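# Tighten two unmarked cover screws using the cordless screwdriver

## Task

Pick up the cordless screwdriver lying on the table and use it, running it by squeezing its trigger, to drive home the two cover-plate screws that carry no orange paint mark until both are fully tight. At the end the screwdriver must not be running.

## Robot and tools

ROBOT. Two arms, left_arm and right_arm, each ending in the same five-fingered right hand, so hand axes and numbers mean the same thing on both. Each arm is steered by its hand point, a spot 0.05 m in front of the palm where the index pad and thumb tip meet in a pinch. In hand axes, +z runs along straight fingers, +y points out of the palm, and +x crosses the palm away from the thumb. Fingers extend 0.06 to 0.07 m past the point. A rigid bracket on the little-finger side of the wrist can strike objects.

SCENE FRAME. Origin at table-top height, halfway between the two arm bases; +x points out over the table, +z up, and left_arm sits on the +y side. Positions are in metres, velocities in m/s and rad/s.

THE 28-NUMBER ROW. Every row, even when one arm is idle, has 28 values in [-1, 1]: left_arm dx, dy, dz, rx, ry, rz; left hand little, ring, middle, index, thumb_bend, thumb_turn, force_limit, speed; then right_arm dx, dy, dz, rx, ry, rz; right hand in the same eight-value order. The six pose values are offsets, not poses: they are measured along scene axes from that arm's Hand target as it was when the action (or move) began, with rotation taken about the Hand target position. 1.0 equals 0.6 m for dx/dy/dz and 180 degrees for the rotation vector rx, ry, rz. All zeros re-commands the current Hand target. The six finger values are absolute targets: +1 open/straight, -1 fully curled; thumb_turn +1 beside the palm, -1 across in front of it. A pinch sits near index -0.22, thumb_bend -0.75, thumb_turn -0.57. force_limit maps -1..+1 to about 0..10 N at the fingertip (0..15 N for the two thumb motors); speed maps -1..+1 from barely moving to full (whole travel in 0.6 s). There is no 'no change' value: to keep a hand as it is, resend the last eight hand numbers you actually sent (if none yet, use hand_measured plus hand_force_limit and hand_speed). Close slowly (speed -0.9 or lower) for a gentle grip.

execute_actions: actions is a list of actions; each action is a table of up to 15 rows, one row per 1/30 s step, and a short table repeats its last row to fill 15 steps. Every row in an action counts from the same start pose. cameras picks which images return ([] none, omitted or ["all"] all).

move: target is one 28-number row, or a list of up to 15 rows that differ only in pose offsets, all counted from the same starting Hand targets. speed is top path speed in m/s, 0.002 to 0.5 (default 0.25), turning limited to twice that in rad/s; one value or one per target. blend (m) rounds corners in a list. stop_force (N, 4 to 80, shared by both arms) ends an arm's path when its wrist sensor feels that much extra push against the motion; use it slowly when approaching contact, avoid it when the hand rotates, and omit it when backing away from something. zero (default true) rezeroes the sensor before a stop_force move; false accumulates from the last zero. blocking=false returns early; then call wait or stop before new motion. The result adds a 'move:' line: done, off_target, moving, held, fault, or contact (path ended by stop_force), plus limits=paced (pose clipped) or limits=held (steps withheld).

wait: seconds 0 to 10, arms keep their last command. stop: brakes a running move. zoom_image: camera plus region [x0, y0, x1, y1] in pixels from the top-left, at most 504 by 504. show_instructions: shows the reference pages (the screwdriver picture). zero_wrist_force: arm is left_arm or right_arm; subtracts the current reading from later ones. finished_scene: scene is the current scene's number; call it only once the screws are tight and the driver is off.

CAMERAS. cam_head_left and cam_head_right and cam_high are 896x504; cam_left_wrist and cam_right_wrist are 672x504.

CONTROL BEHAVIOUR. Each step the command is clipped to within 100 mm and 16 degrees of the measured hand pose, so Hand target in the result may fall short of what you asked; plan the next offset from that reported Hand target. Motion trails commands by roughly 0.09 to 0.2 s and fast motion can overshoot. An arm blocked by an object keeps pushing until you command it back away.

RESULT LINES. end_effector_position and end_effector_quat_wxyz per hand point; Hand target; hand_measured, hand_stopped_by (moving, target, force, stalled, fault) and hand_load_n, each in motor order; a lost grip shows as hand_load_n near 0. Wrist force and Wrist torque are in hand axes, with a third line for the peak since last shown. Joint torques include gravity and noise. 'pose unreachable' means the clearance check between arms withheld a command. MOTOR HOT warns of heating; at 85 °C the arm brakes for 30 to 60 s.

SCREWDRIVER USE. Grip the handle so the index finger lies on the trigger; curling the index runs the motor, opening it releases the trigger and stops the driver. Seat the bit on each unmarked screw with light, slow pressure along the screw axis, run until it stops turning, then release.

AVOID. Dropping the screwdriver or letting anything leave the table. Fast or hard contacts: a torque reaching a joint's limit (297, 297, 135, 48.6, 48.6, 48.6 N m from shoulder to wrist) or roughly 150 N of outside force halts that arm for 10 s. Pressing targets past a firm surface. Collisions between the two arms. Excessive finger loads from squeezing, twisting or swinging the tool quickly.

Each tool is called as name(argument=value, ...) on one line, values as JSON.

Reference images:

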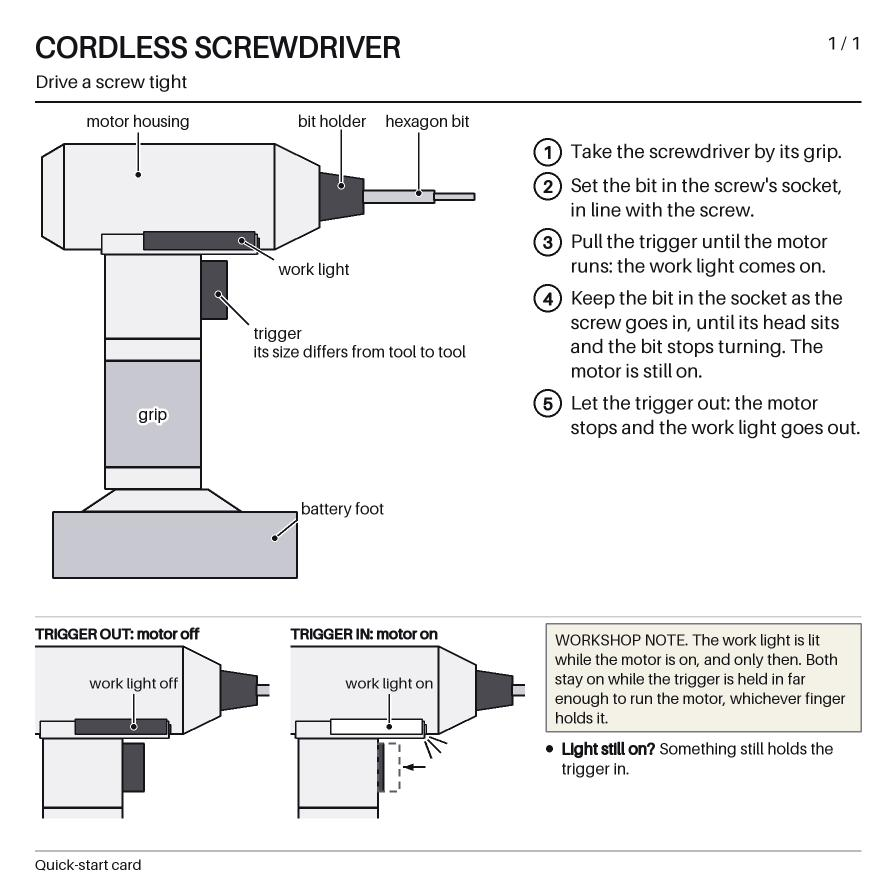

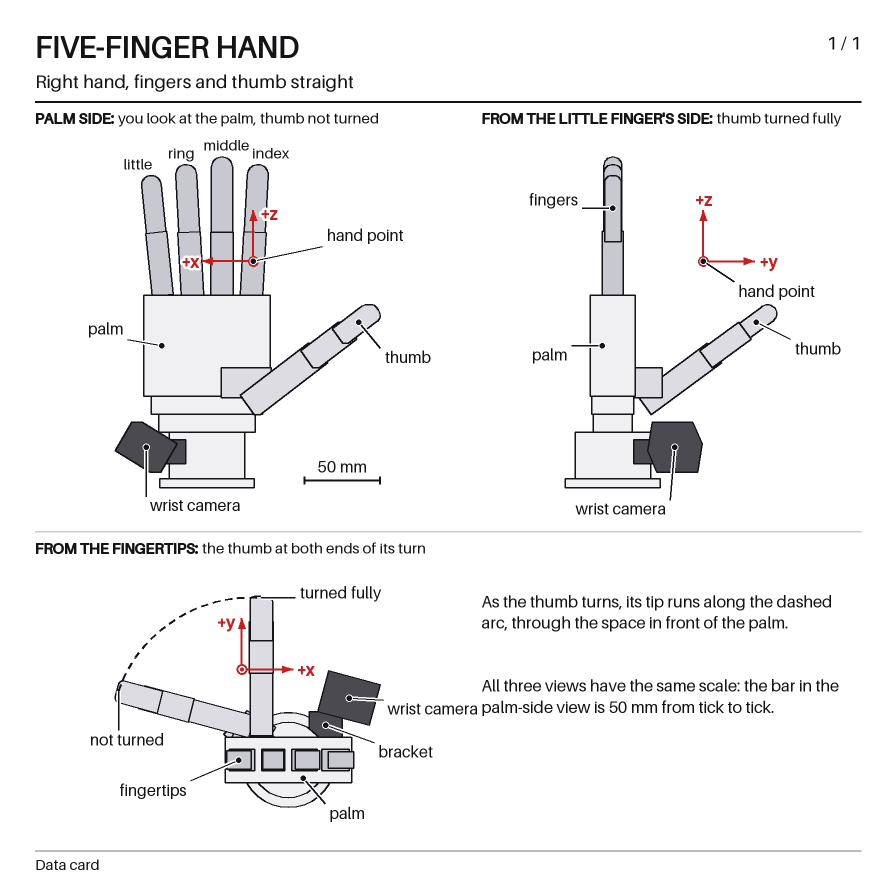

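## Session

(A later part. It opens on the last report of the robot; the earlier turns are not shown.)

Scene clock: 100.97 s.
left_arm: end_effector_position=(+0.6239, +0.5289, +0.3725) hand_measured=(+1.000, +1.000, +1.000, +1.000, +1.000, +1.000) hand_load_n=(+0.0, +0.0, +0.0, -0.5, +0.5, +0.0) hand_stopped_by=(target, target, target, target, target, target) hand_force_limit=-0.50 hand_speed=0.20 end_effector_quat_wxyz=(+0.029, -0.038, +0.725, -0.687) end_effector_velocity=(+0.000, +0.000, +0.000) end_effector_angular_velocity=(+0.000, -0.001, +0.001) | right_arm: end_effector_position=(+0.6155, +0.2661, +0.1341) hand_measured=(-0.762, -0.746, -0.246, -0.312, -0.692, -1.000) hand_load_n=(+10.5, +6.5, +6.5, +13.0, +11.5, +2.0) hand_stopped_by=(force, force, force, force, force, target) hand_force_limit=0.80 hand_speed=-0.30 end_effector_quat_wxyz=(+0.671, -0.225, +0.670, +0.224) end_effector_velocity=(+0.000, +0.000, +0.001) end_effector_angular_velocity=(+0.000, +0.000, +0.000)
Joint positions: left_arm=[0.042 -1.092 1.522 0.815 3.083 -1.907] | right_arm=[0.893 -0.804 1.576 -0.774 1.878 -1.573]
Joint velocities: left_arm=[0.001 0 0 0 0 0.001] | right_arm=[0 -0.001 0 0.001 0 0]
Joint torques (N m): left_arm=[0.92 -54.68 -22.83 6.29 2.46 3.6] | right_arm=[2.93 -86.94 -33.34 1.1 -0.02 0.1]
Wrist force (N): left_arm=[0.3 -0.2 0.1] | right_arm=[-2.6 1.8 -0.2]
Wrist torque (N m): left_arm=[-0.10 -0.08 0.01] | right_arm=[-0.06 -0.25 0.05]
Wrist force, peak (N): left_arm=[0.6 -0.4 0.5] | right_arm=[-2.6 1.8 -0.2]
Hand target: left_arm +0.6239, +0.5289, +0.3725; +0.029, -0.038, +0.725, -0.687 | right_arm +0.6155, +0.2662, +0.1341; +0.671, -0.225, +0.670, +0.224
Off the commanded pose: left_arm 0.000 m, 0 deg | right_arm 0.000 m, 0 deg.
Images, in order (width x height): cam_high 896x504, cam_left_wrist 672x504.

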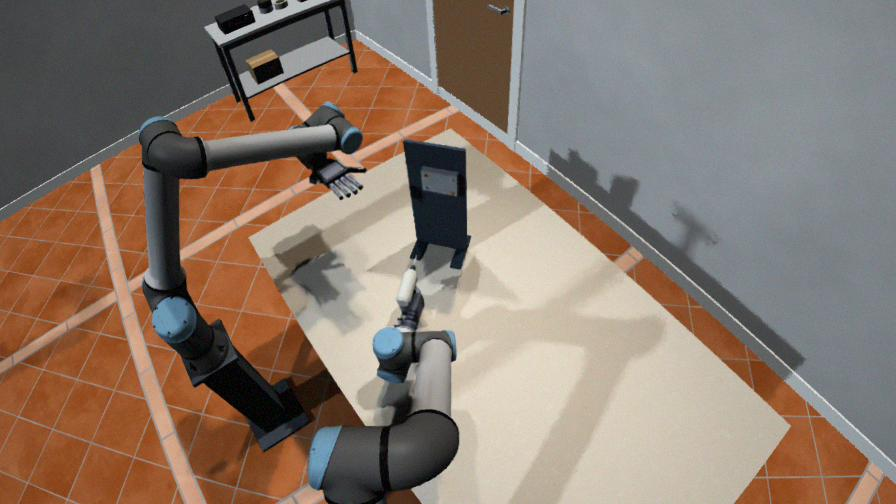

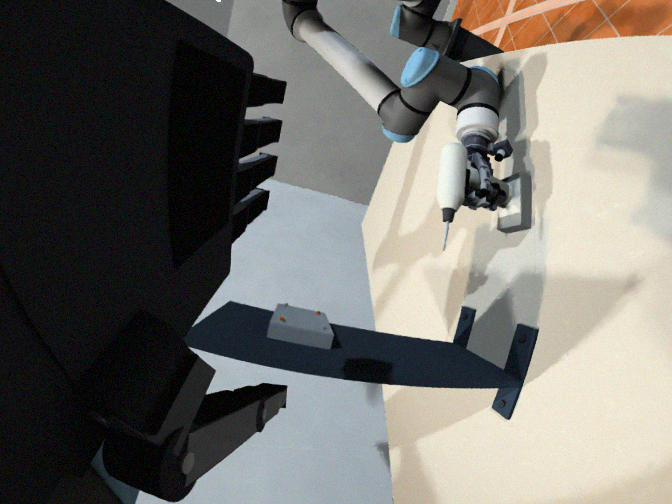

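execute_actions(actions=[], cameras=["cam_right_wrist", "cam_left_wrist"])

zoom_image(camera="cam_right_wrist", region=[250, 50, 450, 250])

zoom_image(camera="cam_left_wrist", region=[450, 170, 510, 220])

Scene clock: 101.80 s.
left_arm: end_effector_position=(+0.6239, +0.5289, +0.3725) hand_measured=(+1.000, +1.000, +1.000, +1.000, +1.000, +1.000) hand_load_n=(+0.0, +0.0, +0.0, +0.0, +0.0, +0.0) hand_stopped_by=(target, target, target, target, target, target) hand_force_limit=-0.50 hand_speed=0.20 end_effector_quat_wxyz=(+0.029, -0.038, +0.725, -0.687) end_effector_velocity=(+0.000, +0.000, +0.000) end_effector_angular_velocity=(+0.000, -0.002, +0.000) | right_arm: end_effector_position=(+0.6155, +0.2661, +0.1341) hand_measured=(-0.762, -0.746, -0.246, -0.312, -0.692, -1.000) hand_load_n=(+10.5, +6.5, +6.5, +13.0, +11.5, +2.0) hand_stopped_by=(force, force, force, force, force, target) hand_force_limit=0.80 hand_speed=-0.30 end_effector_quat_wxyz=(+0.671, -0.225, +0.670, +0.224) end_effector_velocity=(+0.000, +0.000, +0.000) end_effector_angular_velocity=(+0.000, +0.000, +0.000)
Joint positions: left_arm=[0.042 -1.092 1.522 0.815 3.083 -1.907] | right_arm=[0.893 -0.804 1.576 -0.774 1.878 -1.573]
Joint velocities: left_arm=[0 0 0 0 0.001 0.002] | right_arm=[0 0 0 0 0 0]
Joint torques (N m): left_arm=[-0.65 -57.5 -23.77 6.73 1.96 3.94] | right_arm=[8.36 -86.68 -34.15 0.83 0.44 0.04]
Wrist force (N): left_arm=[0.3 -0.3 0.3] | right_arm=[-1.9 1.7 0.1]
Wrist torque (N m): left_arm=[-0.12 -0.09 0.01] | right_arm=[-0.10 -0.34 0.08]
Wrist force, peak (N): left_arm=[0.0 -0.8 0.2] | right_arm=[-2.7 1.5 0.0]
Hand target: left_arm +0.6239, +0.5289, +0.3725; +0.029, -0.038, +0.725, -0.687 | right_arm +0.6155, +0.2662, +0.1341; +0.671, -0.225, +0.670, +0.224
Off the commanded pose: left_arm 0.000 m, 0 deg | right_arm 0.000 m, 0 deg.
Images, in order (width x height): cam_left_wrist 672x504, cam_right_wrist 672x504.

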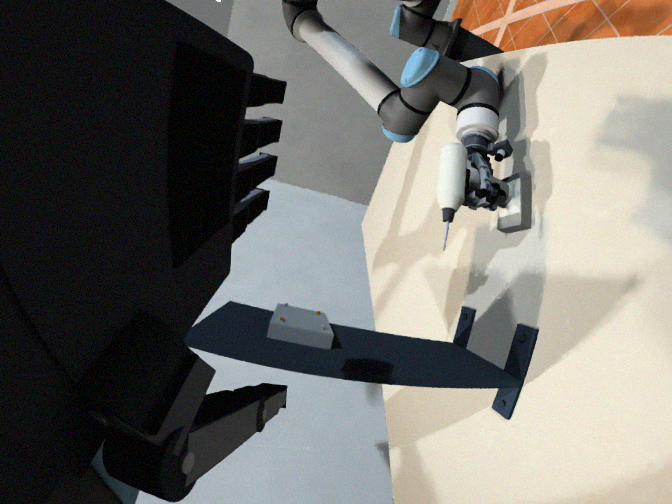

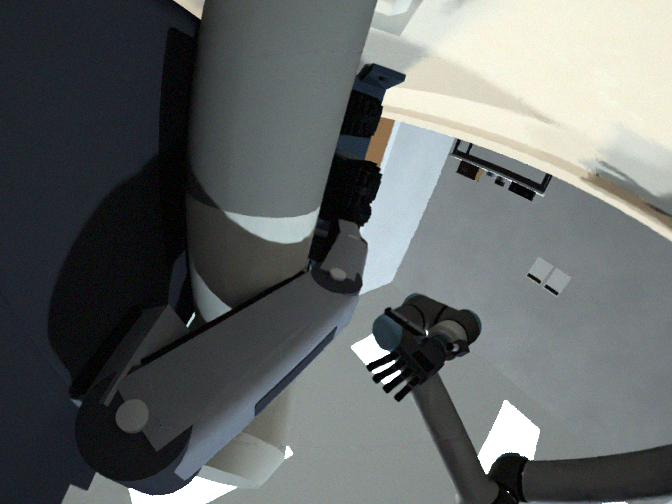

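Scaled by 2.520 from the camera's 672x504 image, which has a finer 960x720 frame.

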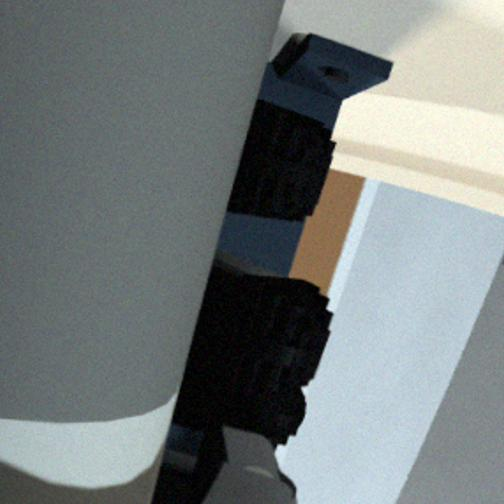

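Scaled by 8.400 from the camera's 672x504 image, which has a finer 960x720 frame.

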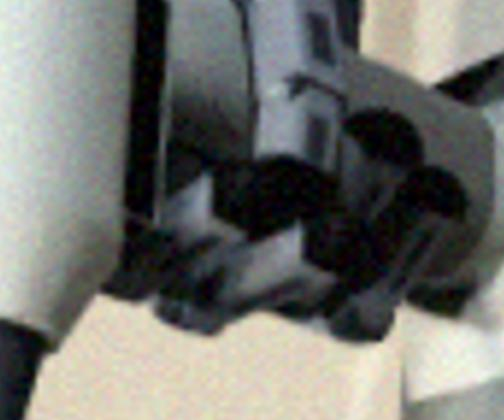

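execute_actions(actions=[[[0,0,0,0,0,0,1,1,1,1,1,1,-0.5,0.2,0,0,0,0,0,0,-0.95,-0.95,-0.95,-0.6,-0.3,-1,0.8,-0.3]],[[0,0,0,0,0,0,1,1,1,1,1,1,-0.5,0.2,0,0,0,0,0,0,-0.95,-0.95,-0.95,-0.6,-0.3,-1,0.8,-0.3]],[[0,0,0,0,0,0,1,1,1,1,1,1,-0.5,0.2,0,0,0,0,0,0,-0.95,-0.95,-0.95,-0.7,-0.3,-1,0.8,-0.6]],[[0,0,0,0,0,0,1,1,1,1,1,1,-0.5,0.2,0,0,0,0,0,0,-0.95,-0.95,-0.95,-0.7,-0.3,-1,0.8,-0.6]]], cameras=["cam_right_wrist", "cam_left_wrist"])

zoom_image(camera="cam_left_wrist", region=[430, 150, 520, 240])

Scene clock: 106.00 s.
left_arm: end_effector_position=(+0.6239, +0.5289, +0.3725) hand_measured=(+1.000, +1.000, +1.000, +1.000, +1.000, +1.000) hand_load_n=(+0.0, +0.0, +0.0, +0.0, +0.0, -0.5) hand_stopped_by=(target, target, target, target, target, target) hand_force_limit=-0.50 hand_speed=0.20 end_effector_quat_wxyz=(+0.029, -0.038, +0.725, -0.687) end_effector_velocity=(+0.000, +0.000, +0.001) end_effector_angular_velocity=(-0.001, +0.000, +0.000) | right_arm: end_effector_position=(+0.6155, +0.2662, +0.1341) hand_measured=(-0.762, -0.746, -0.246, -0.508, -0.298, -1.000) hand_load_n=(+0.0, +0.0, +0.0, +9.0, +5.5, -6.0) hand_stopped_by=(force, force, force, force, target, target) hand_force_limit=0.80 hand_speed=-0.60 end_effector_quat_wxyz=(+0.671, -0.225, +0.670, +0.224) end_effector_velocity=(+0.000, +0.000, +0.000) end_effector_angular_velocity=(+0.001, -0.001, +0.000)
Joint positions: left_arm=[0.042 -1.092 1.522 0.815 3.083 -1.907] | right_arm=[0.893 -0.804 1.576 -0.774 1.878 -1.573]
Joint velocities: left_arm=[0 -0.001 0 0.001 0.001 0] | right_arm=[0 0 0 -0.001 0 0]
Joint torques (N m): left_arm=[4.47 -58.57 -24.03 6.37 2.38 3.71] | right_arm=[12.46 -102.06 -33.41 -4.62 0.72 0.04]
Wrist force (N): left_arm=[0.3 0.0 0.3] | right_arm=[-0.6 0.1 -1.2]
Wrist torque (N m): left_arm=[-0.07 -0.09 0.02] | right_arm=[-0.10 0.24 -0.20]
Wrist force, peak (N): left_arm=[0.7 -0.5 0.2] | right_arm=[2.6 0.8 -1.0]
Hand target: left_arm +0.6239, +0.5289, +0.3725; +0.029, -0.038, +0.725, -0.687 | right_arm +0.6155, +0.2662, +0.1341; +0.671, -0.225, +0.670, +0.224
Off the commanded pose: left_arm 0.000 m, 0 deg | right_arm 0.000 m, 0 deg.
Images, in order (width x height): cam_left_wrist 672x504, cam_right_wrist 672x504.

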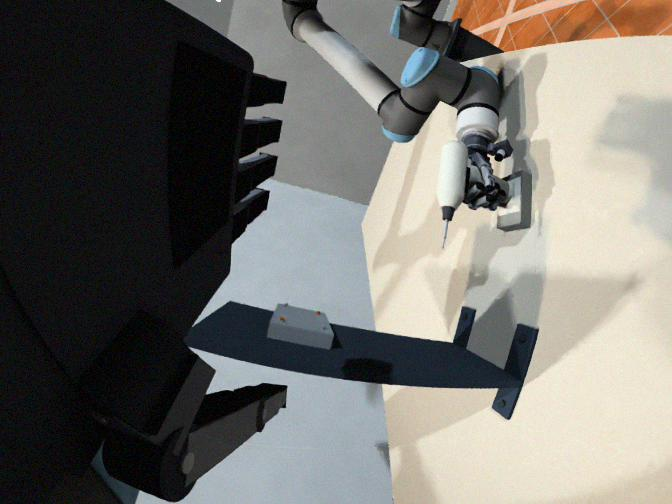

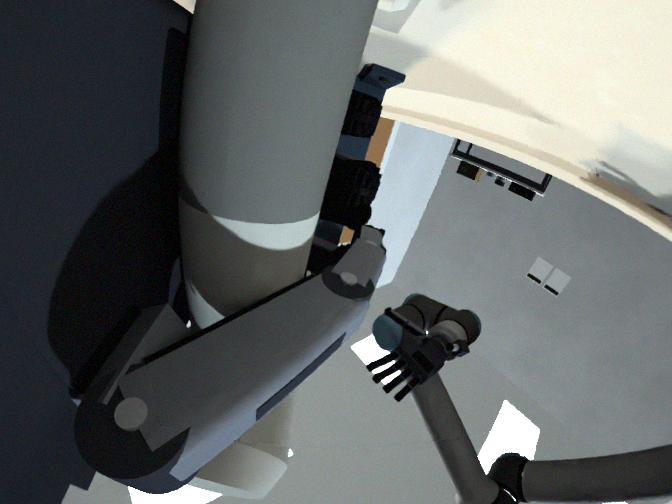

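Scaled by 5.600 from the camera's 672x504 image, which has a finer 960x720 frame.

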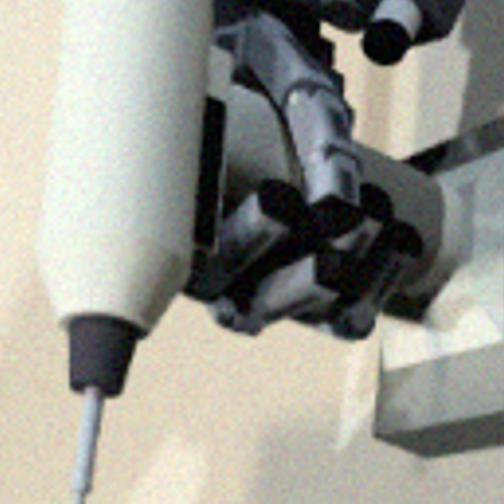

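execute_actions(actions=[[[0,0,0,0,0,0,1,1,1,1,1,1,-0.5,0.2,0,0,0,0,0,0,-0.95,-0.95,-0.95,-0.9,-0.3,-1,1,-0.3]],[[0,0,0,0,0,0,1,1,1,1,1,1,-0.5,0.2,0,0,0,0,0,0,-0.95,-0.95,-0.95,-0.9,-0.3,-1,1,-0.3]]], cameras=["cam_left_wrist"])

zoom_image(camera="cam_left_wrist", region=[430, 150, 520, 240])

Scene clock: 107.40 s.
left_arm: end_effector_position=(+0.6239, +0.5289, +0.3725) hand_measured=(+1.000, +1.000, +1.000, +1.000, +1.000, +1.000) hand_load_n=(+0.0, +0.0, +0.0, +0.0, +0.0, +0.0) hand_stopped_by=(target, target, target, target, target, target) hand_force_limit=-0.50 hand_speed=0.20 end_effector_quat_wxyz=(+0.029, -0.038, +0.725, -0.687) end_effector_velocity=(+0.000, -0.001, +0.000) end_effector_angular_velocity=(+0.000, +0.001, -0.001) | right_arm: end_effector_position=(+0.6155, +0.2662, +0.1341) hand_measured=(-0.762, -0.746, -0.248, -0.530, -0.298, -1.000) hand_load_n=(+0.0, +0.0, +0.0, +9.5, +5.5, -6.5) hand_stopped_by=(force, force, force, force, target, target) hand_force_limit=1.00 hand_speed=-0.30 end_effector_quat_wxyz=(+0.671, -0.225, +0.670, +0.224) end_effector_velocity=(+0.000, +0.000, +0.002) end_effector_angular_velocity=(+0.001, +0.000, +0.000)
Joint positions: left_arm=[0.042 -1.092 1.522 0.815 3.083 -1.907] | right_arm=[0.893 -0.804 1.576 -0.774 1.878 -1.573]
Joint velocities: left_arm=[-0.001 0 0 0 0 -0.001] | right_arm=[0 -0.002 0 0.001 0 0]
Joint torques (N m): left_arm=[5.26 -53.75 -24.24 6.73 2.51 3.71] | right_arm=[12.5 -103.68 -33.35 -3.9 0.9 -0.02]
Wrist force (N): left_arm=[-0.1 -0.2 0.0] | right_arm=[-1.5 1.2 -3.1]
Wrist torque (N m): left_arm=[-0.08 -0.03 -0.01] | right_arm=[0.05 0.34 -0.18]
Wrist force, peak (N): left_arm=[0.5 -0.3 0.7] | right_arm=[-1.5 1.2 -3.1]
Hand target: left_arm +0.6239, +0.5289, +0.3725; +0.029, -0.038, +0.725, -0.687 | right_arm +0.6155, +0.2662, +0.1341; +0.671, -0.225, +0.670, +0.224
Off the commanded pose: left_arm 0.000 m, 0 deg | right_arm 0.000 m, 0 deg.
Images, in order (width x height): cam_left_wrist 672x504.

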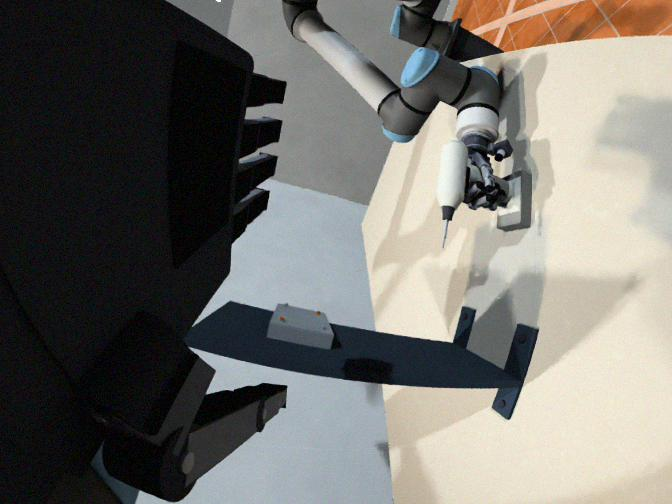

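Scaled by 5.600 from the camera's 672x504 image, which has a finer 960x720 frame.

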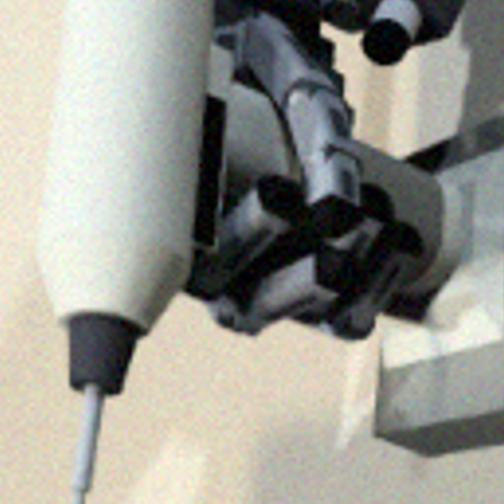

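execute_actions(actions=[[[0,0,0,0,0,0,1,1,1,1,1,1,-0.5,0.2,0,0,0,0,0,0,-0.1,-0.1,0.1,0.9,-0.3,-1,0.4,0]],[[0,0,0,0,0,0,1,1,1,1,1,1,-0.5,0.2,0,0,0,0,0,0,-0.1,-0.1,0.1,0.9,-0.3,-1,0.4,0]],[[0,0,0,0,0,0,1,1,1,1,1,1,-0.5,0.2,0,0,-0.0117,0,0,0,-0.1,-0.1,0.1,0.9,-0.3,-1,0.4,-0.3]]], cameras=["cam_right_wrist", "cam_left_wrist"])

zoom_image(camera="cam_left_wrist", region=[430, 150, 520, 240])

Scene clock: 110.80 s.
left_arm: end_effector_position=(+0.6239, +0.5289, +0.3725) hand_measured=(+1.000, +1.000, +1.000, +1.000, +1.000, +1.000) hand_load_n=(+0.0, +0.0, +0.0, +0.0, +0.0, -0.5) hand_stopped_by=(target, target, target, target, target, target) hand_force_limit=-0.50 hand_speed=0.20 end_effector_quat_wxyz=(+0.029, -0.038, +0.725, -0.687) end_effector_velocity=(+0.000, +0.000, +0.000) end_effector_angular_velocity=(+0.000, +0.000, +0.000) | right_arm: end_effector_position=(+0.6155, +0.2662, +0.1271) hand_measured=(-0.100, -0.100, +0.100, +0.900, -0.300, -1.000) hand_load_n=(+0.0, +0.0, +0.0, +0.0, +0.0, -0.5) hand_stopped_by=(target, target, target, target, target, target) hand_force_limit=0.40 hand_speed=-0.30 end_effector_quat_wxyz=(+0.671, -0.225, +0.670, +0.224) end_effector_velocity=(+0.000, +0.000, +0.000) end_effector_angular_velocity=(+0.000, +0.000, +0.000)
Joint positions: left_arm=[0.042 -1.092 1.522 0.815 3.083 -1.907] | right_arm=[0.893 -0.796 1.577 -0.783 1.878 -1.573]
Joint velocities: left_arm=[0 0 0 0 0 0.001] | right_arm=[0 0 0 -0.001 0 0]
Joint torques (N m): left_arm=[6.83 -58.16 -23.53 6.46 2.97 3.57] | right_arm=[13.03 -95.35 -37.57 0.1 1.08 -0.37]
Wrist force (N): left_arm=[0.1 -0.3 0.3] | right_arm=[-0.6 0.5 -1.4]
Wrist torque (N m): left_arm=[-0.12 -0.06 0.00] | right_arm=[-0.05 0.28 -0.19]
Wrist force, peak (N): left_arm=[0.7 0.3 -0.1] | right_arm=[-4.8 -0.2 -3.1]
Hand target: left_arm +0.6239, +0.5289, +0.3725; +0.029, -0.038, +0.725, -0.687 | right_arm +0.6155, +0.2662, +0.1271; +0.671, -0.225, +0.670, +0.224
Off the commanded pose: left_arm 0.000 m, 0 deg | right_arm 0.000 m, 0 deg.
Images, in order (width x height): cam_left_wrist 672x504, cam_right_wrist 672x504.

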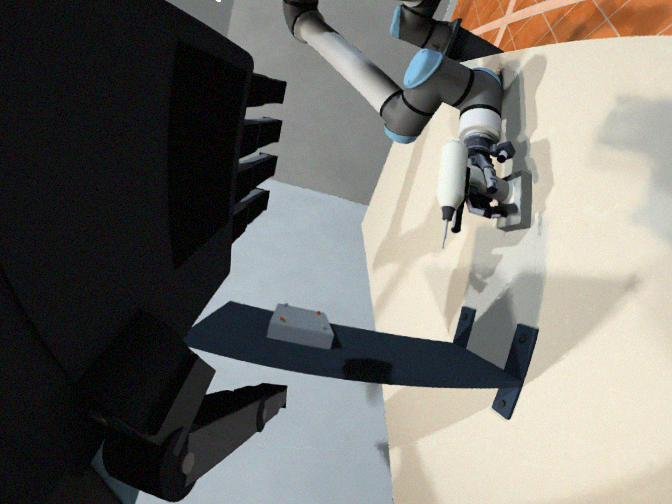

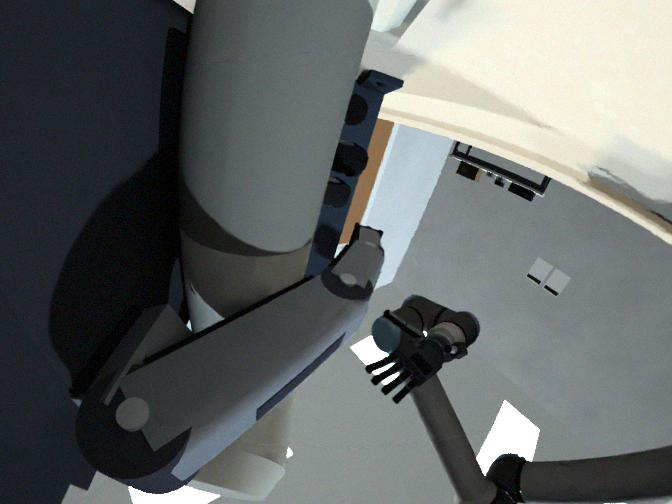

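Scaled by 5.600 from the camera's 672x504 image, which has a finer 960x720 frame.

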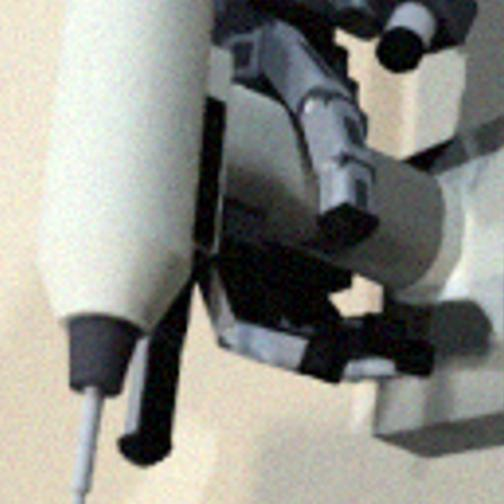

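execute_actions(actions=[[[0,0,0,0,0,0,1,1,1,1,1,1,-0.5,0.2,0,0,0,0,0,0,-0.95,-0.95,-0.95,0.9,-0.95,-1,0.4,-0.6]],[[0,0,0,0,0,0,1,1,1,1,1,1,-0.5,0.2,0,0,0,0,0,0,-0.95,-0.95,-0.95,0.9,-0.95,-1,0.4,-0.6]],[[0,0,0,0,0,0,1,1,1,1,1,1,-0.5,0.2,0,0,0,0,0,0,-0.95,-0.95,-0.95,0.9,-0.95,-1,0.4,-0.6]],[[0,0,0,0,0,0,1,1,1,1,1,1,-0.5,0.2,0,0,0,0,0,0,-0.95,-0.95,-0.95,-0.6,-0.95,-1,0.6,-0.5]],[[0,0,0,0,0,0,1,1,1,1,1,1,-0.5,0.2,0,0,0,0,0,0,-0.95,-0.95,-0.95,-0.6,-0.95,-1,0.6,-0.5]],[[0,0,0,0,0,0,1,1,1,1,1,1,-0.5,0.2,0,0,0,0,0,0,-0.95,-0.95,-0.95,-0.6,-0.95,-1,0.6,-0.5]]], cameras=["cam_right_wrist", "cam_left_wrist"])

zoom_image(camera="cam_left_wrist", region=[430, 150, 520, 240])

Scene clock: 114.30 s.
left_arm: end_effector_position=(+0.6239, +0.5289, +0.3725) hand_measured=(+1.000, +1.000, +1.000, +1.000, +1.000, +1.000) hand_load_n=(+0.0, +0.0, +0.0, +0.0, +0.0, -0.5) hand_stopped_by=(target, target, target, target, target, target) hand_force_limit=-0.50 hand_speed=0.20 end_effector_quat_wxyz=(+0.029, -0.038, +0.725, -0.687) end_effector_velocity=(+0.000, -0.001, +0.000) end_effector_angular_velocity=(-0.001, +0.002, -0.001) | right_arm: end_effector_position=(+0.6155, +0.2662, +0.1271) hand_measured=(-0.786, -0.784, -0.262, -0.318, -0.548, -1.000) hand_load_n=(+6.0, +9.0, +11.0, +7.5, +12.0, +2.0) hand_stopped_by=(force, force, force, force, force, target) hand_force_limit=0.60 hand_speed=-0.50 end_effector_quat_wxyz=(+0.671, -0.225, +0.670, +0.224) end_effector_velocity=(+0.000, +0.000, +0.000) end_effector_angular_velocity=(+0.000, +0.000, +0.000)
Joint positions: left_arm=[0.042 -1.092 1.522 0.815 3.083 -1.907] | right_arm=[0.893 -0.796 1.577 -0.783 1.878 -1.573]
Joint velocities: left_arm=[-0.001 0 0 0 0 -0.002] | right_arm=[0 0 0 0 0 0]
Joint torques (N m): left_arm=[7.46 -58.7 -24.61 6.75 2.45 3.91] | right_arm=[12.38 -89.19 -25.75 -3.18 1.19 -2.02]
Wrist force (N): left_arm=[0.0 -0.2 0.0] | right_arm=[-2.3 1.2 -0.5]
Wrist torque (N m): left_arm=[-0.09 -0.04 -0.01] | right_arm=[-0.13 -0.23 0.03]
Wrist force, peak (N): left_arm=[0.7 -0.5 0.0] | right_arm=[-3.8 1.3 -1.6]
Hand target: left_arm +0.6239, +0.5289, +0.3725; +0.029, -0.038, +0.725, -0.687 | right_arm +0.6155, +0.2662, +0.1271; +0.671, -0.225, +0.670, +0.224
Off the commanded pose: left_arm 0.000 m, 0 deg | right_arm 0.000 m, 0 deg.
Images, in order (width x height): cam_left_wrist 672x504, cam_right_wrist 672x504.

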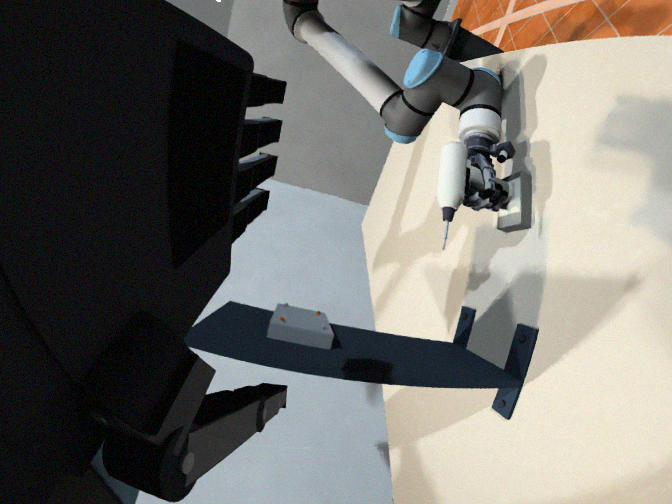

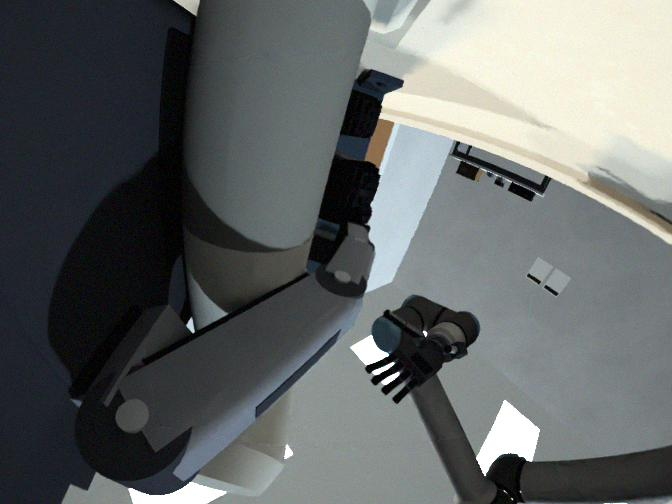

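Scaled by 5.600 from the camera's 672x504 image, which has a finer 960x720 frame.

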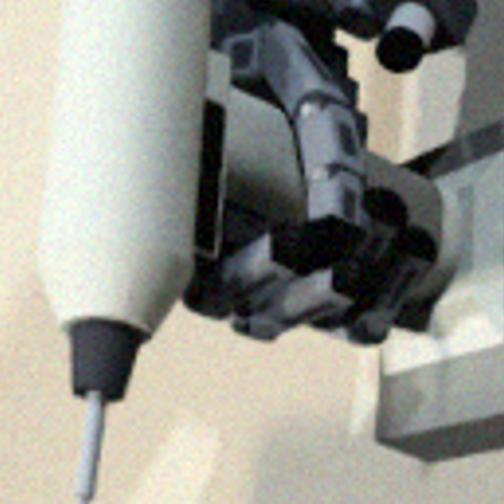

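execute_actions(actions=[[[0,0,0,0,0,0,1,1,1,1,1,1,-0.5,0.2,0,0,0,0,0,0,-0.1,-0.1,0.2,0.9,-0.2,-0.75,0.4,0]],[[0,0,0,0,0,0,1,1,1,1,1,1,-0.5,0.2,0,0,0,0,0,0,-0.1,-0.1,0.2,0.9,-0.2,-0.75,0.4,0]],[[0,0,0,0,0,0,1,1,1,1,1,1,-0.5,0.2,0,0,0.039,0,0,0,-0.1,-0.1,0.2,0.9,-0.2,-0.75,0.4,0]],[[0,0,0,0,0,0,1,1,1,1,1,1,-0.5,0.2,0,0,0,0,0,0,-0.1,-0.1,0.2,0.9,-0.2,-0.75,0.4,0]]], cameras=["cam_right_wrist", "cam_left_wrist"])

zoom_image(camera="cam_left_wrist", region=[430, 150, 520, 240])

Scene clock: 117.53 s.
left_arm: end_effector_position=(+0.6239, +0.5289, +0.3725) hand_measured=(+1.000, +1.000, +1.000, +1.000, +1.000, +1.000) hand_load_n=(+0.0, +0.0, +0.0, +0.0, +0.0, -0.5) hand_stopped_by=(target, target, target, target, target, target) hand_force_limit=-0.50 hand_speed=0.20 end_effector_quat_wxyz=(+0.029, -0.038, +0.725, -0.687) end_effector_velocity=(+0.000, +0.000, -0.001) end_effector_angular_velocity=(+0.000, +0.001, +0.000) | right_arm: end_effector_position=(+0.6155, +0.2661, +0.1505) hand_measured=(-0.100, -0.100, +0.200, +0.900, -0.200, -0.750) hand_load_n=(+0.0, +0.0, +0.0, +0.0, +0.0, -2.5) hand_stopped_by=(target, target, target, target, target, target) hand_force_limit=0.40 hand_speed=0.00 end_effector_quat_wxyz=(+0.671, -0.225, +0.670, +0.224) end_effector_velocity=(+0.000, +0.000, +0.000) end_effector_angular_velocity=(+0.000, +0.000, +0.000)
Joint positions: left_arm=[0.042 -1.092 1.522 0.815 3.083 -1.907] | right_arm=[0.893 -0.822 1.574 -0.753 1.878 -1.573]
Joint velocities: left_arm=[0 0.001 0 0 0 0] | right_arm=[0 0 0 0 0 0]
Joint torques (N m): left_arm=[7.63 -58.74 -26.75 6.22 2.17 3.87] | right_arm=[-3.87 -111.74 -30.87 -1.25 -0.87 2.17]
Wrist force (N): left_arm=[0.5 -0.4 0.1] | right_arm=[5.6 -2.7 -1.0]
Wrist torque (N m): left_arm=[-0.11 -0.11 0.02] | right_arm=[-0.55 -0.19 -0.12]
Wrist force, peak (N): left_arm=[0.8 -0.3 0.0] | right_arm=[10.4 -0.3 -2.8]
Hand target: left_arm +0.6239, +0.5289, +0.3725; +0.029, -0.038, +0.725, -0.687 | right_arm +0.6155, +0.2661, +0.1505; +0.671, -0.225, +0.670, +0.224
Off the commanded pose: left_arm 0.000 m, 0 deg | right_arm 0.000 m, 0 deg.
Images, in order (width x height): cam_left_wrist 672x504, cam_right_wrist 672x504.

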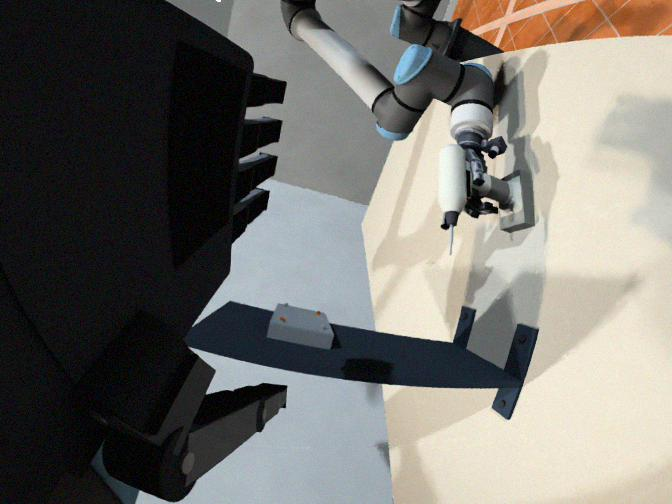

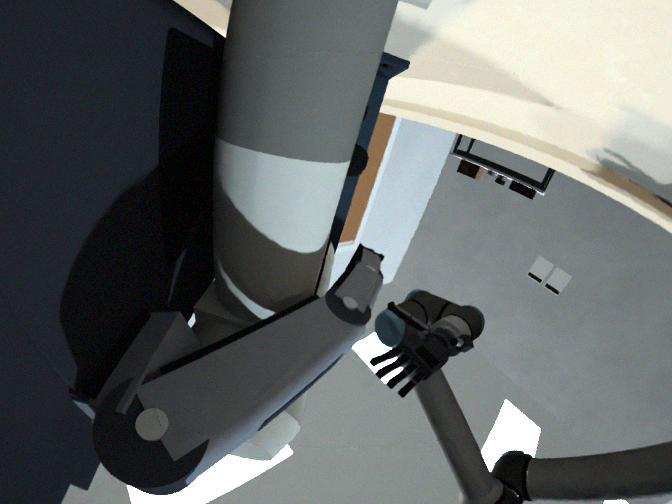

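Scaled by 5.600 from the camera's 672x504 image, which has a finer 960x720 frame.

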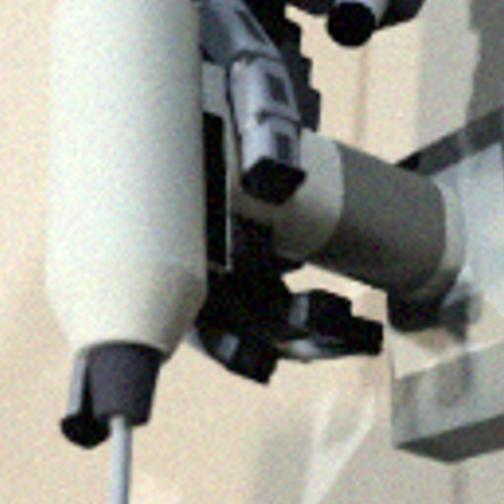

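execute_actions(actions=[[[0,0,0,0,0,0,1,1,1,1,1,1,-0.5,0.2,0,0,0,0,0,0,-0.1,-0.1,0.2,0.9,0.1,-0.86,0.4,0]],[[0,0,0,0,0,0,1,1,1,1,1,1,-0.5,0.2,0,0,0,0,0,0,-0.1,-0.1,0.2,0.9,0.1,-0.86,0.4,0]],[[0,0,0,0,0,0,1,1,1,1,1,1,-0.5,0.2,0,0,0,0,0,0,-0.1,-0.1,0.2,0.9,0.1,-0.86,0.4,0]]], cameras=["cam_right_wrist", "cam_left_wrist"])

zoom_image(camera="cam_left_wrist", region=[420, 140, 540, 260])

Scene clock: 119.87 s.
left_arm: end_effector_position=(+0.6239, +0.5289, +0.3725) hand_measured=(+1.000, +1.000, +1.000, +1.000, +1.000, +1.000) hand_load_n=(+0.0, +0.0, +0.0, +0.0, +0.0, +0.0) hand_stopped_by=(target, target, target, target, target, target) hand_force_limit=-0.50 hand_speed=0.20 end_effector_quat_wxyz=(+0.029, -0.038, +0.725, -0.687) end_effector_velocity=(+0.000, +0.000, +0.000) end_effector_angular_velocity=(+0.000, -0.001, +0.000) | right_arm: end_effector_position=(+0.6155, +0.2661, +0.1505) hand_measured=(-0.100, -0.100, +0.200, +0.900, +0.100, -0.860) hand_load_n=(+0.0, +0.0, +0.0, +0.0, +0.0, -2.5) hand_stopped_by=(target, target, target, target, target, target) hand_force_limit=0.40 hand_speed=0.00 end_effector_quat_wxyz=(+0.671, -0.225, +0.670, +0.224) end_effector_velocity=(+0.000, +0.000, +0.001) end_effector_angular_velocity=(+0.001, +0.000, +0.000)
Joint positions: left_arm=[0.042 -1.092 1.522 0.815 3.083 -1.907] | right_arm=[0.893 -0.822 1.574 -0.753 1.878 -1.573]
Joint velocities: left_arm=[0 0 0 0 0 0] | right_arm=[0 -0.001 0 0 0 0]
Joint torques (N m): left_arm=[6.74 -56.91 -27.43 6.17 2.77 3.76] | right_arm=[-14.51 -92.12 -34.18 -3.37 -0.96 0.27]
Wrist force (N): left_arm=[0.4 -0.2 0.0] | right_arm=[4.7 -3.0 -1.6]
Wrist torque (N m): left_arm=[-0.07 -0.10 0.02] | right_arm=[-0.55 -0.12 -0.21]
Wrist force, peak (N): left_arm=[0.8 -0.6 0.1] | right_arm=[6.1 -3.4 -0.9]
Hand target: left_arm +0.6239, +0.5289, +0.3725; +0.029, -0.038, +0.725, -0.687 | right_arm +0.6155, +0.2661, +0.1505; +0.671, -0.225, +0.670, +0.224
Off the commanded pose: left_arm 0.000 m, 0 deg | right_arm 0.000 m, 0 deg.
Images, in order (width x height): cam_left_wrist 672x504, cam_right_wrist 672x504.

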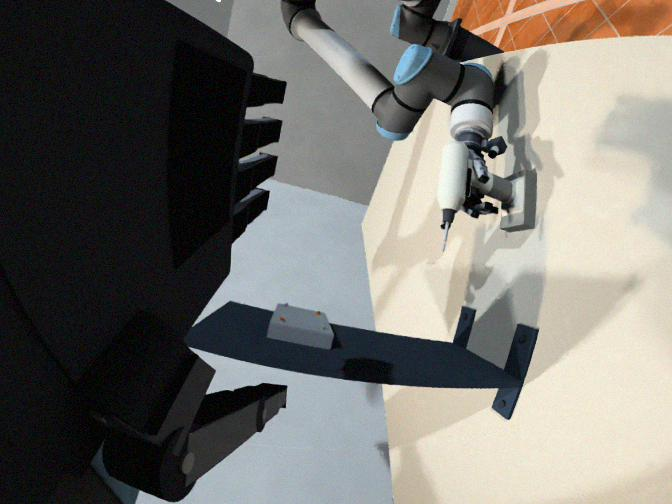

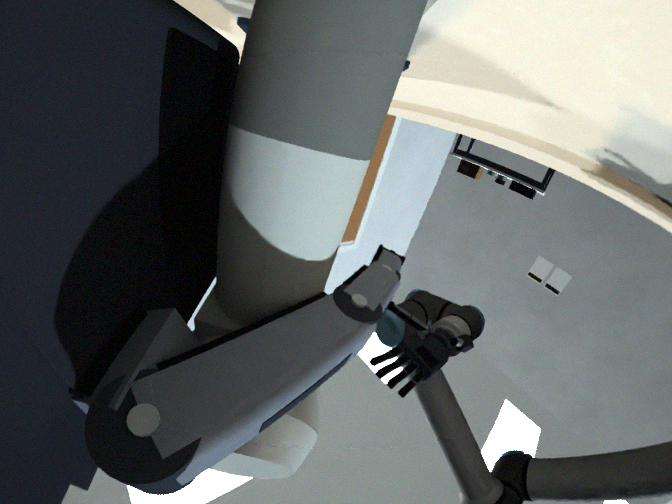

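Scaled by 4.200 from the camera's 672x504 image, which has a finer 960x720 frame.

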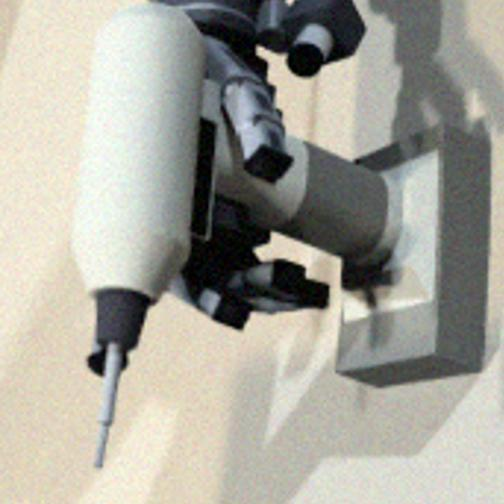

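move(target=[0,0,0,0,0,0,1,1,1,1,1,1,-0.5,0.2,0.008,-0.0107,0,0,0,0,-0.1,-0.1,0.2,0.9,0.1,-0.86,0.4,0], speed=0.04, cameras=["cam_left_wrist", "cam_right_wrist"])

zoom_image(camera="cam_left_wrist", region=[420, 140, 540, 260])

Scene clock: 120.77 s.
left_arm: end_effector_position=(+0.6239, +0.5289, +0.3725) hand_measured=(+1.000, +1.000, +1.000, +1.000, +1.000, +1.000) hand_load_n=(+0.0, +0.0, +0.0, +0.0, +0.0, +0.0) hand_stopped_by=(target, target, target, target, target, target) hand_force_limit=-0.50 hand_speed=0.20 end_effector_quat_wxyz=(+0.029, -0.038, +0.725, -0.687) end_effector_velocity=(+0.000, +0.001, +0.000) end_effector_angular_velocity=(+0.000, +0.001, +0.001) | right_arm: end_effector_position=(+0.6204, +0.2596, +0.1504) hand_measured=(-0.100, -0.100, +0.200, +0.900, +0.100, -0.860) hand_load_n=(+0.0, +0.0, -0.5, +0.0, +0.0, -2.0) hand_stopped_by=(target, target, target, target, target, target) hand_force_limit=0.40 hand_speed=0.00 end_effector_quat_wxyz=(+0.671, -0.225, +0.670, +0.224) end_effector_velocity=(+0.000, +0.000, +0.001) end_effector_angular_velocity=(+0.002, -0.002, +0.000)
Joint positions: left_arm=[0.042 -1.092 1.522 0.815 3.083 -1.907] | right_arm=[0.884 -0.827 1.584 -0.758 1.869 -1.573]
Joint velocities: left_arm=[0.001 0 0 0 0 -0.001] | right_arm=[0 0 -0.001 -0.002 0.001 0]
Joint torques (N m): left_arm=[7.31 -57.48 -27.42 6.36 1.88 3.65] | right_arm=[10.99 -97.18 -39.16 -4.15 1 1.18]
Wrist force (N): left_arm=[0.2 -0.4 -0.1] | right_arm=[4.4 -2.6 -1.6]
Wrist torque (N m): left_arm=[-0.11 -0.07 0.00] | right_arm=[-0.58 -0.14 -0.16]
Wrist force, peak (N): left_arm=[0.2 -0.5 0.5] | right_arm=[5.1 -3.5 -1.3]
Hand target: left_arm +0.6239, +0.5289, +0.3725; +0.029, -0.038, +0.725, -0.687 | right_arm +0.6203, +0.2597, +0.1505; +0.671, -0.225, +0.670, +0.224
Off the commanded pose: left_arm 0.000 m, 0 deg | right_arm 0.000 m, 0 deg.
move: done
Images, in order (width x height): cam_left_wrist 672x504, cam_right_wrist 672x504.

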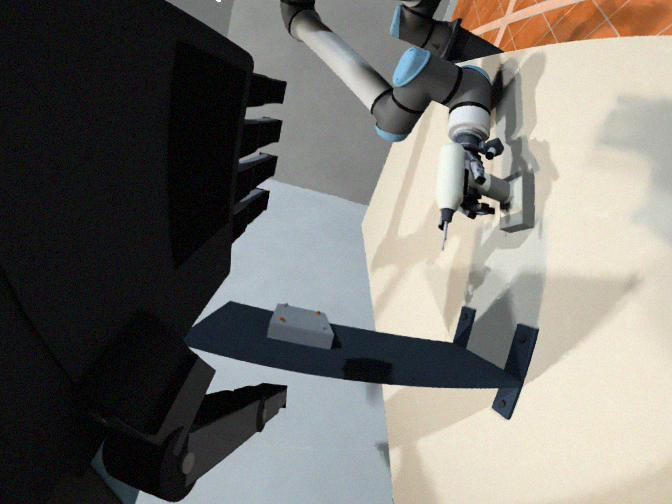

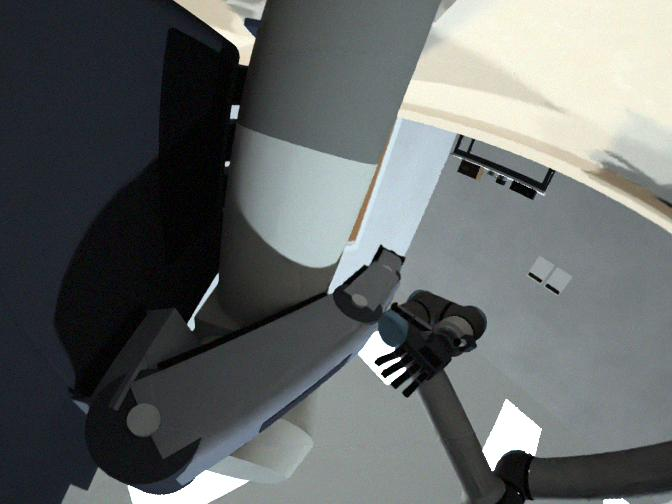

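Scaled by 4.200 from the camera's 672x504 image, which has a finer 960x720 frame.

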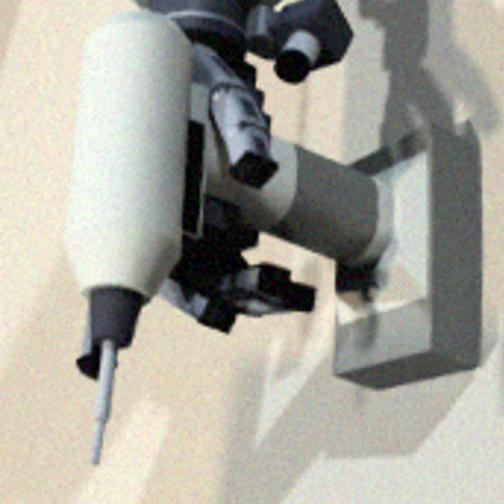

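execute_actions(actions=[[[0,0,0,0,0,0,1,1,1,1,1,1,-0.5,0.2,0,0,0,0,0,0,0.3,0.3,0.4,0.9,0.1,-0.86,0.4,0]],[[0,0,0,0,0,0,1,1,1,1,1,1,-0.5,0.2,0,0,-0.013,0,0,0,0.3,0.3,0.4,0.9,0.1,-0.86,0.4,0]]], cameras=["cam_left_wrist", "cam_right_wrist"])

zoom_image(camera="cam_left_wrist", region=[420, 140, 540, 260])

Scene clock: 122.20 s.
left_arm: end_effector_position=(+0.6239, +0.5289, +0.3725) hand_measured=(+1.000, +1.000, +1.000, +1.000, +1.000, +1.000) hand_load_n=(+0.0, +0.0, +0.0, +0.0, +0.0, -0.5) hand_stopped_by=(target, target, target, target, target, target) hand_force_limit=-0.50 hand_speed=0.20 end_effector_quat_wxyz=(+0.029, -0.038, +0.725, -0.687) end_effector_velocity=(+0.000, +0.000, +0.000) end_effector_angular_velocity=(+0.001, +0.001, +0.000) | right_arm: end_effector_position=(+0.6203, +0.2597, +0.1427) hand_measured=(+0.300, +0.300, +0.400, +0.900, +0.100, -0.860) hand_load_n=(+0.0, +0.0, +0.0, +0.0, +0.0, +0.0) hand_stopped_by=(target, target, target, target, target, target) hand_force_limit=0.40 hand_speed=0.00 end_effector_quat_wxyz=(+0.671, -0.225, +0.670, +0.224) end_effector_velocity=(+0.000, +0.000, +0.002) end_effector_angular_velocity=(+0.001, +0.000, +0.000)
Joint positions: left_arm=[0.042 -1.092 1.522 0.815 3.083 -1.907] | right_arm=[0.884 -0.818 1.585 -0.768 1.869 -1.573]
Joint velocities: left_arm=[0 0 0 0 -0.001 0] | right_arm=[0 -0.002 0 0.001 0 0]
Joint torques (N m): left_arm=[5.91 -56.9 -27.23 6.41 2.65 3.94] | right_arm=[8.14 -96.95 -37.67 -0.21 1.93 0.21]
Wrist force (N): left_arm=[0.0 -0.1 0.2] | right_arm=[0.7 -2.8 -1.3]
Wrist torque (N m): left_arm=[-0.08 -0.04 0.00] | right_arm=[-0.52 0.07 -0.20]
Wrist force, peak (N): left_arm=[0.6 -0.3 0.2] | right_arm=[5.9 -3.1 -0.8]
Hand target: left_arm +0.6239, +0.5289, +0.3725; +0.029, -0.038, +0.725, -0.687 | right_arm +0.6203, +0.2597, +0.1427; +0.671, -0.225, +0.670, +0.224
Off the commanded pose: left_arm 0.000 m, 0 deg | right_arm 0.000 m, 0 deg.
Images, in order (width x height): cam_left_wrist 672x504, cam_right_wrist 672x504.

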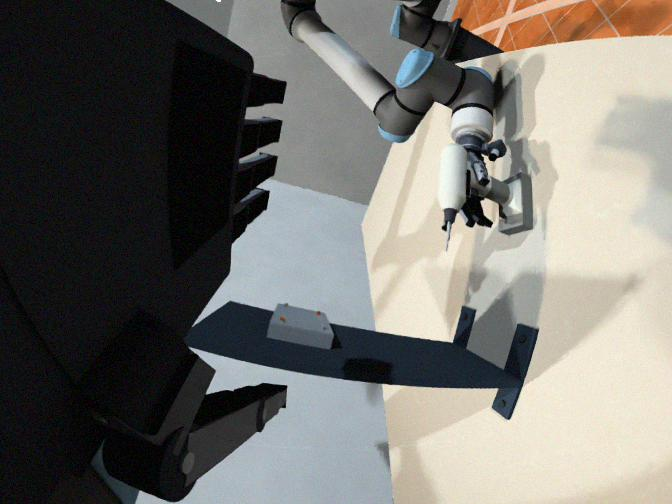

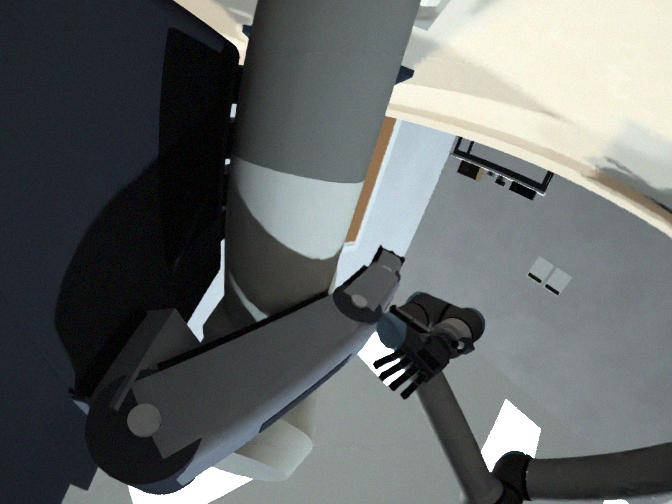

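Scaled by 4.200 from the camera's 672x504 image, which has a finer 960x720 frame.

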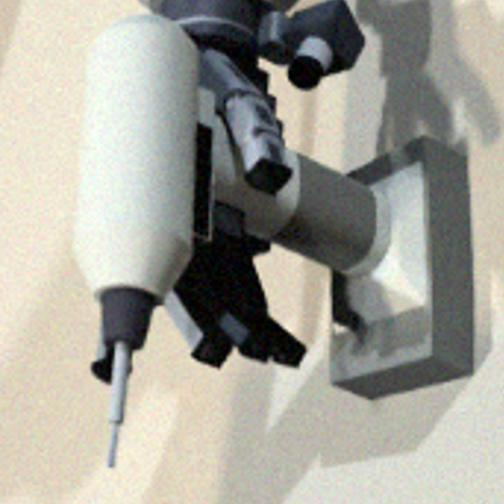

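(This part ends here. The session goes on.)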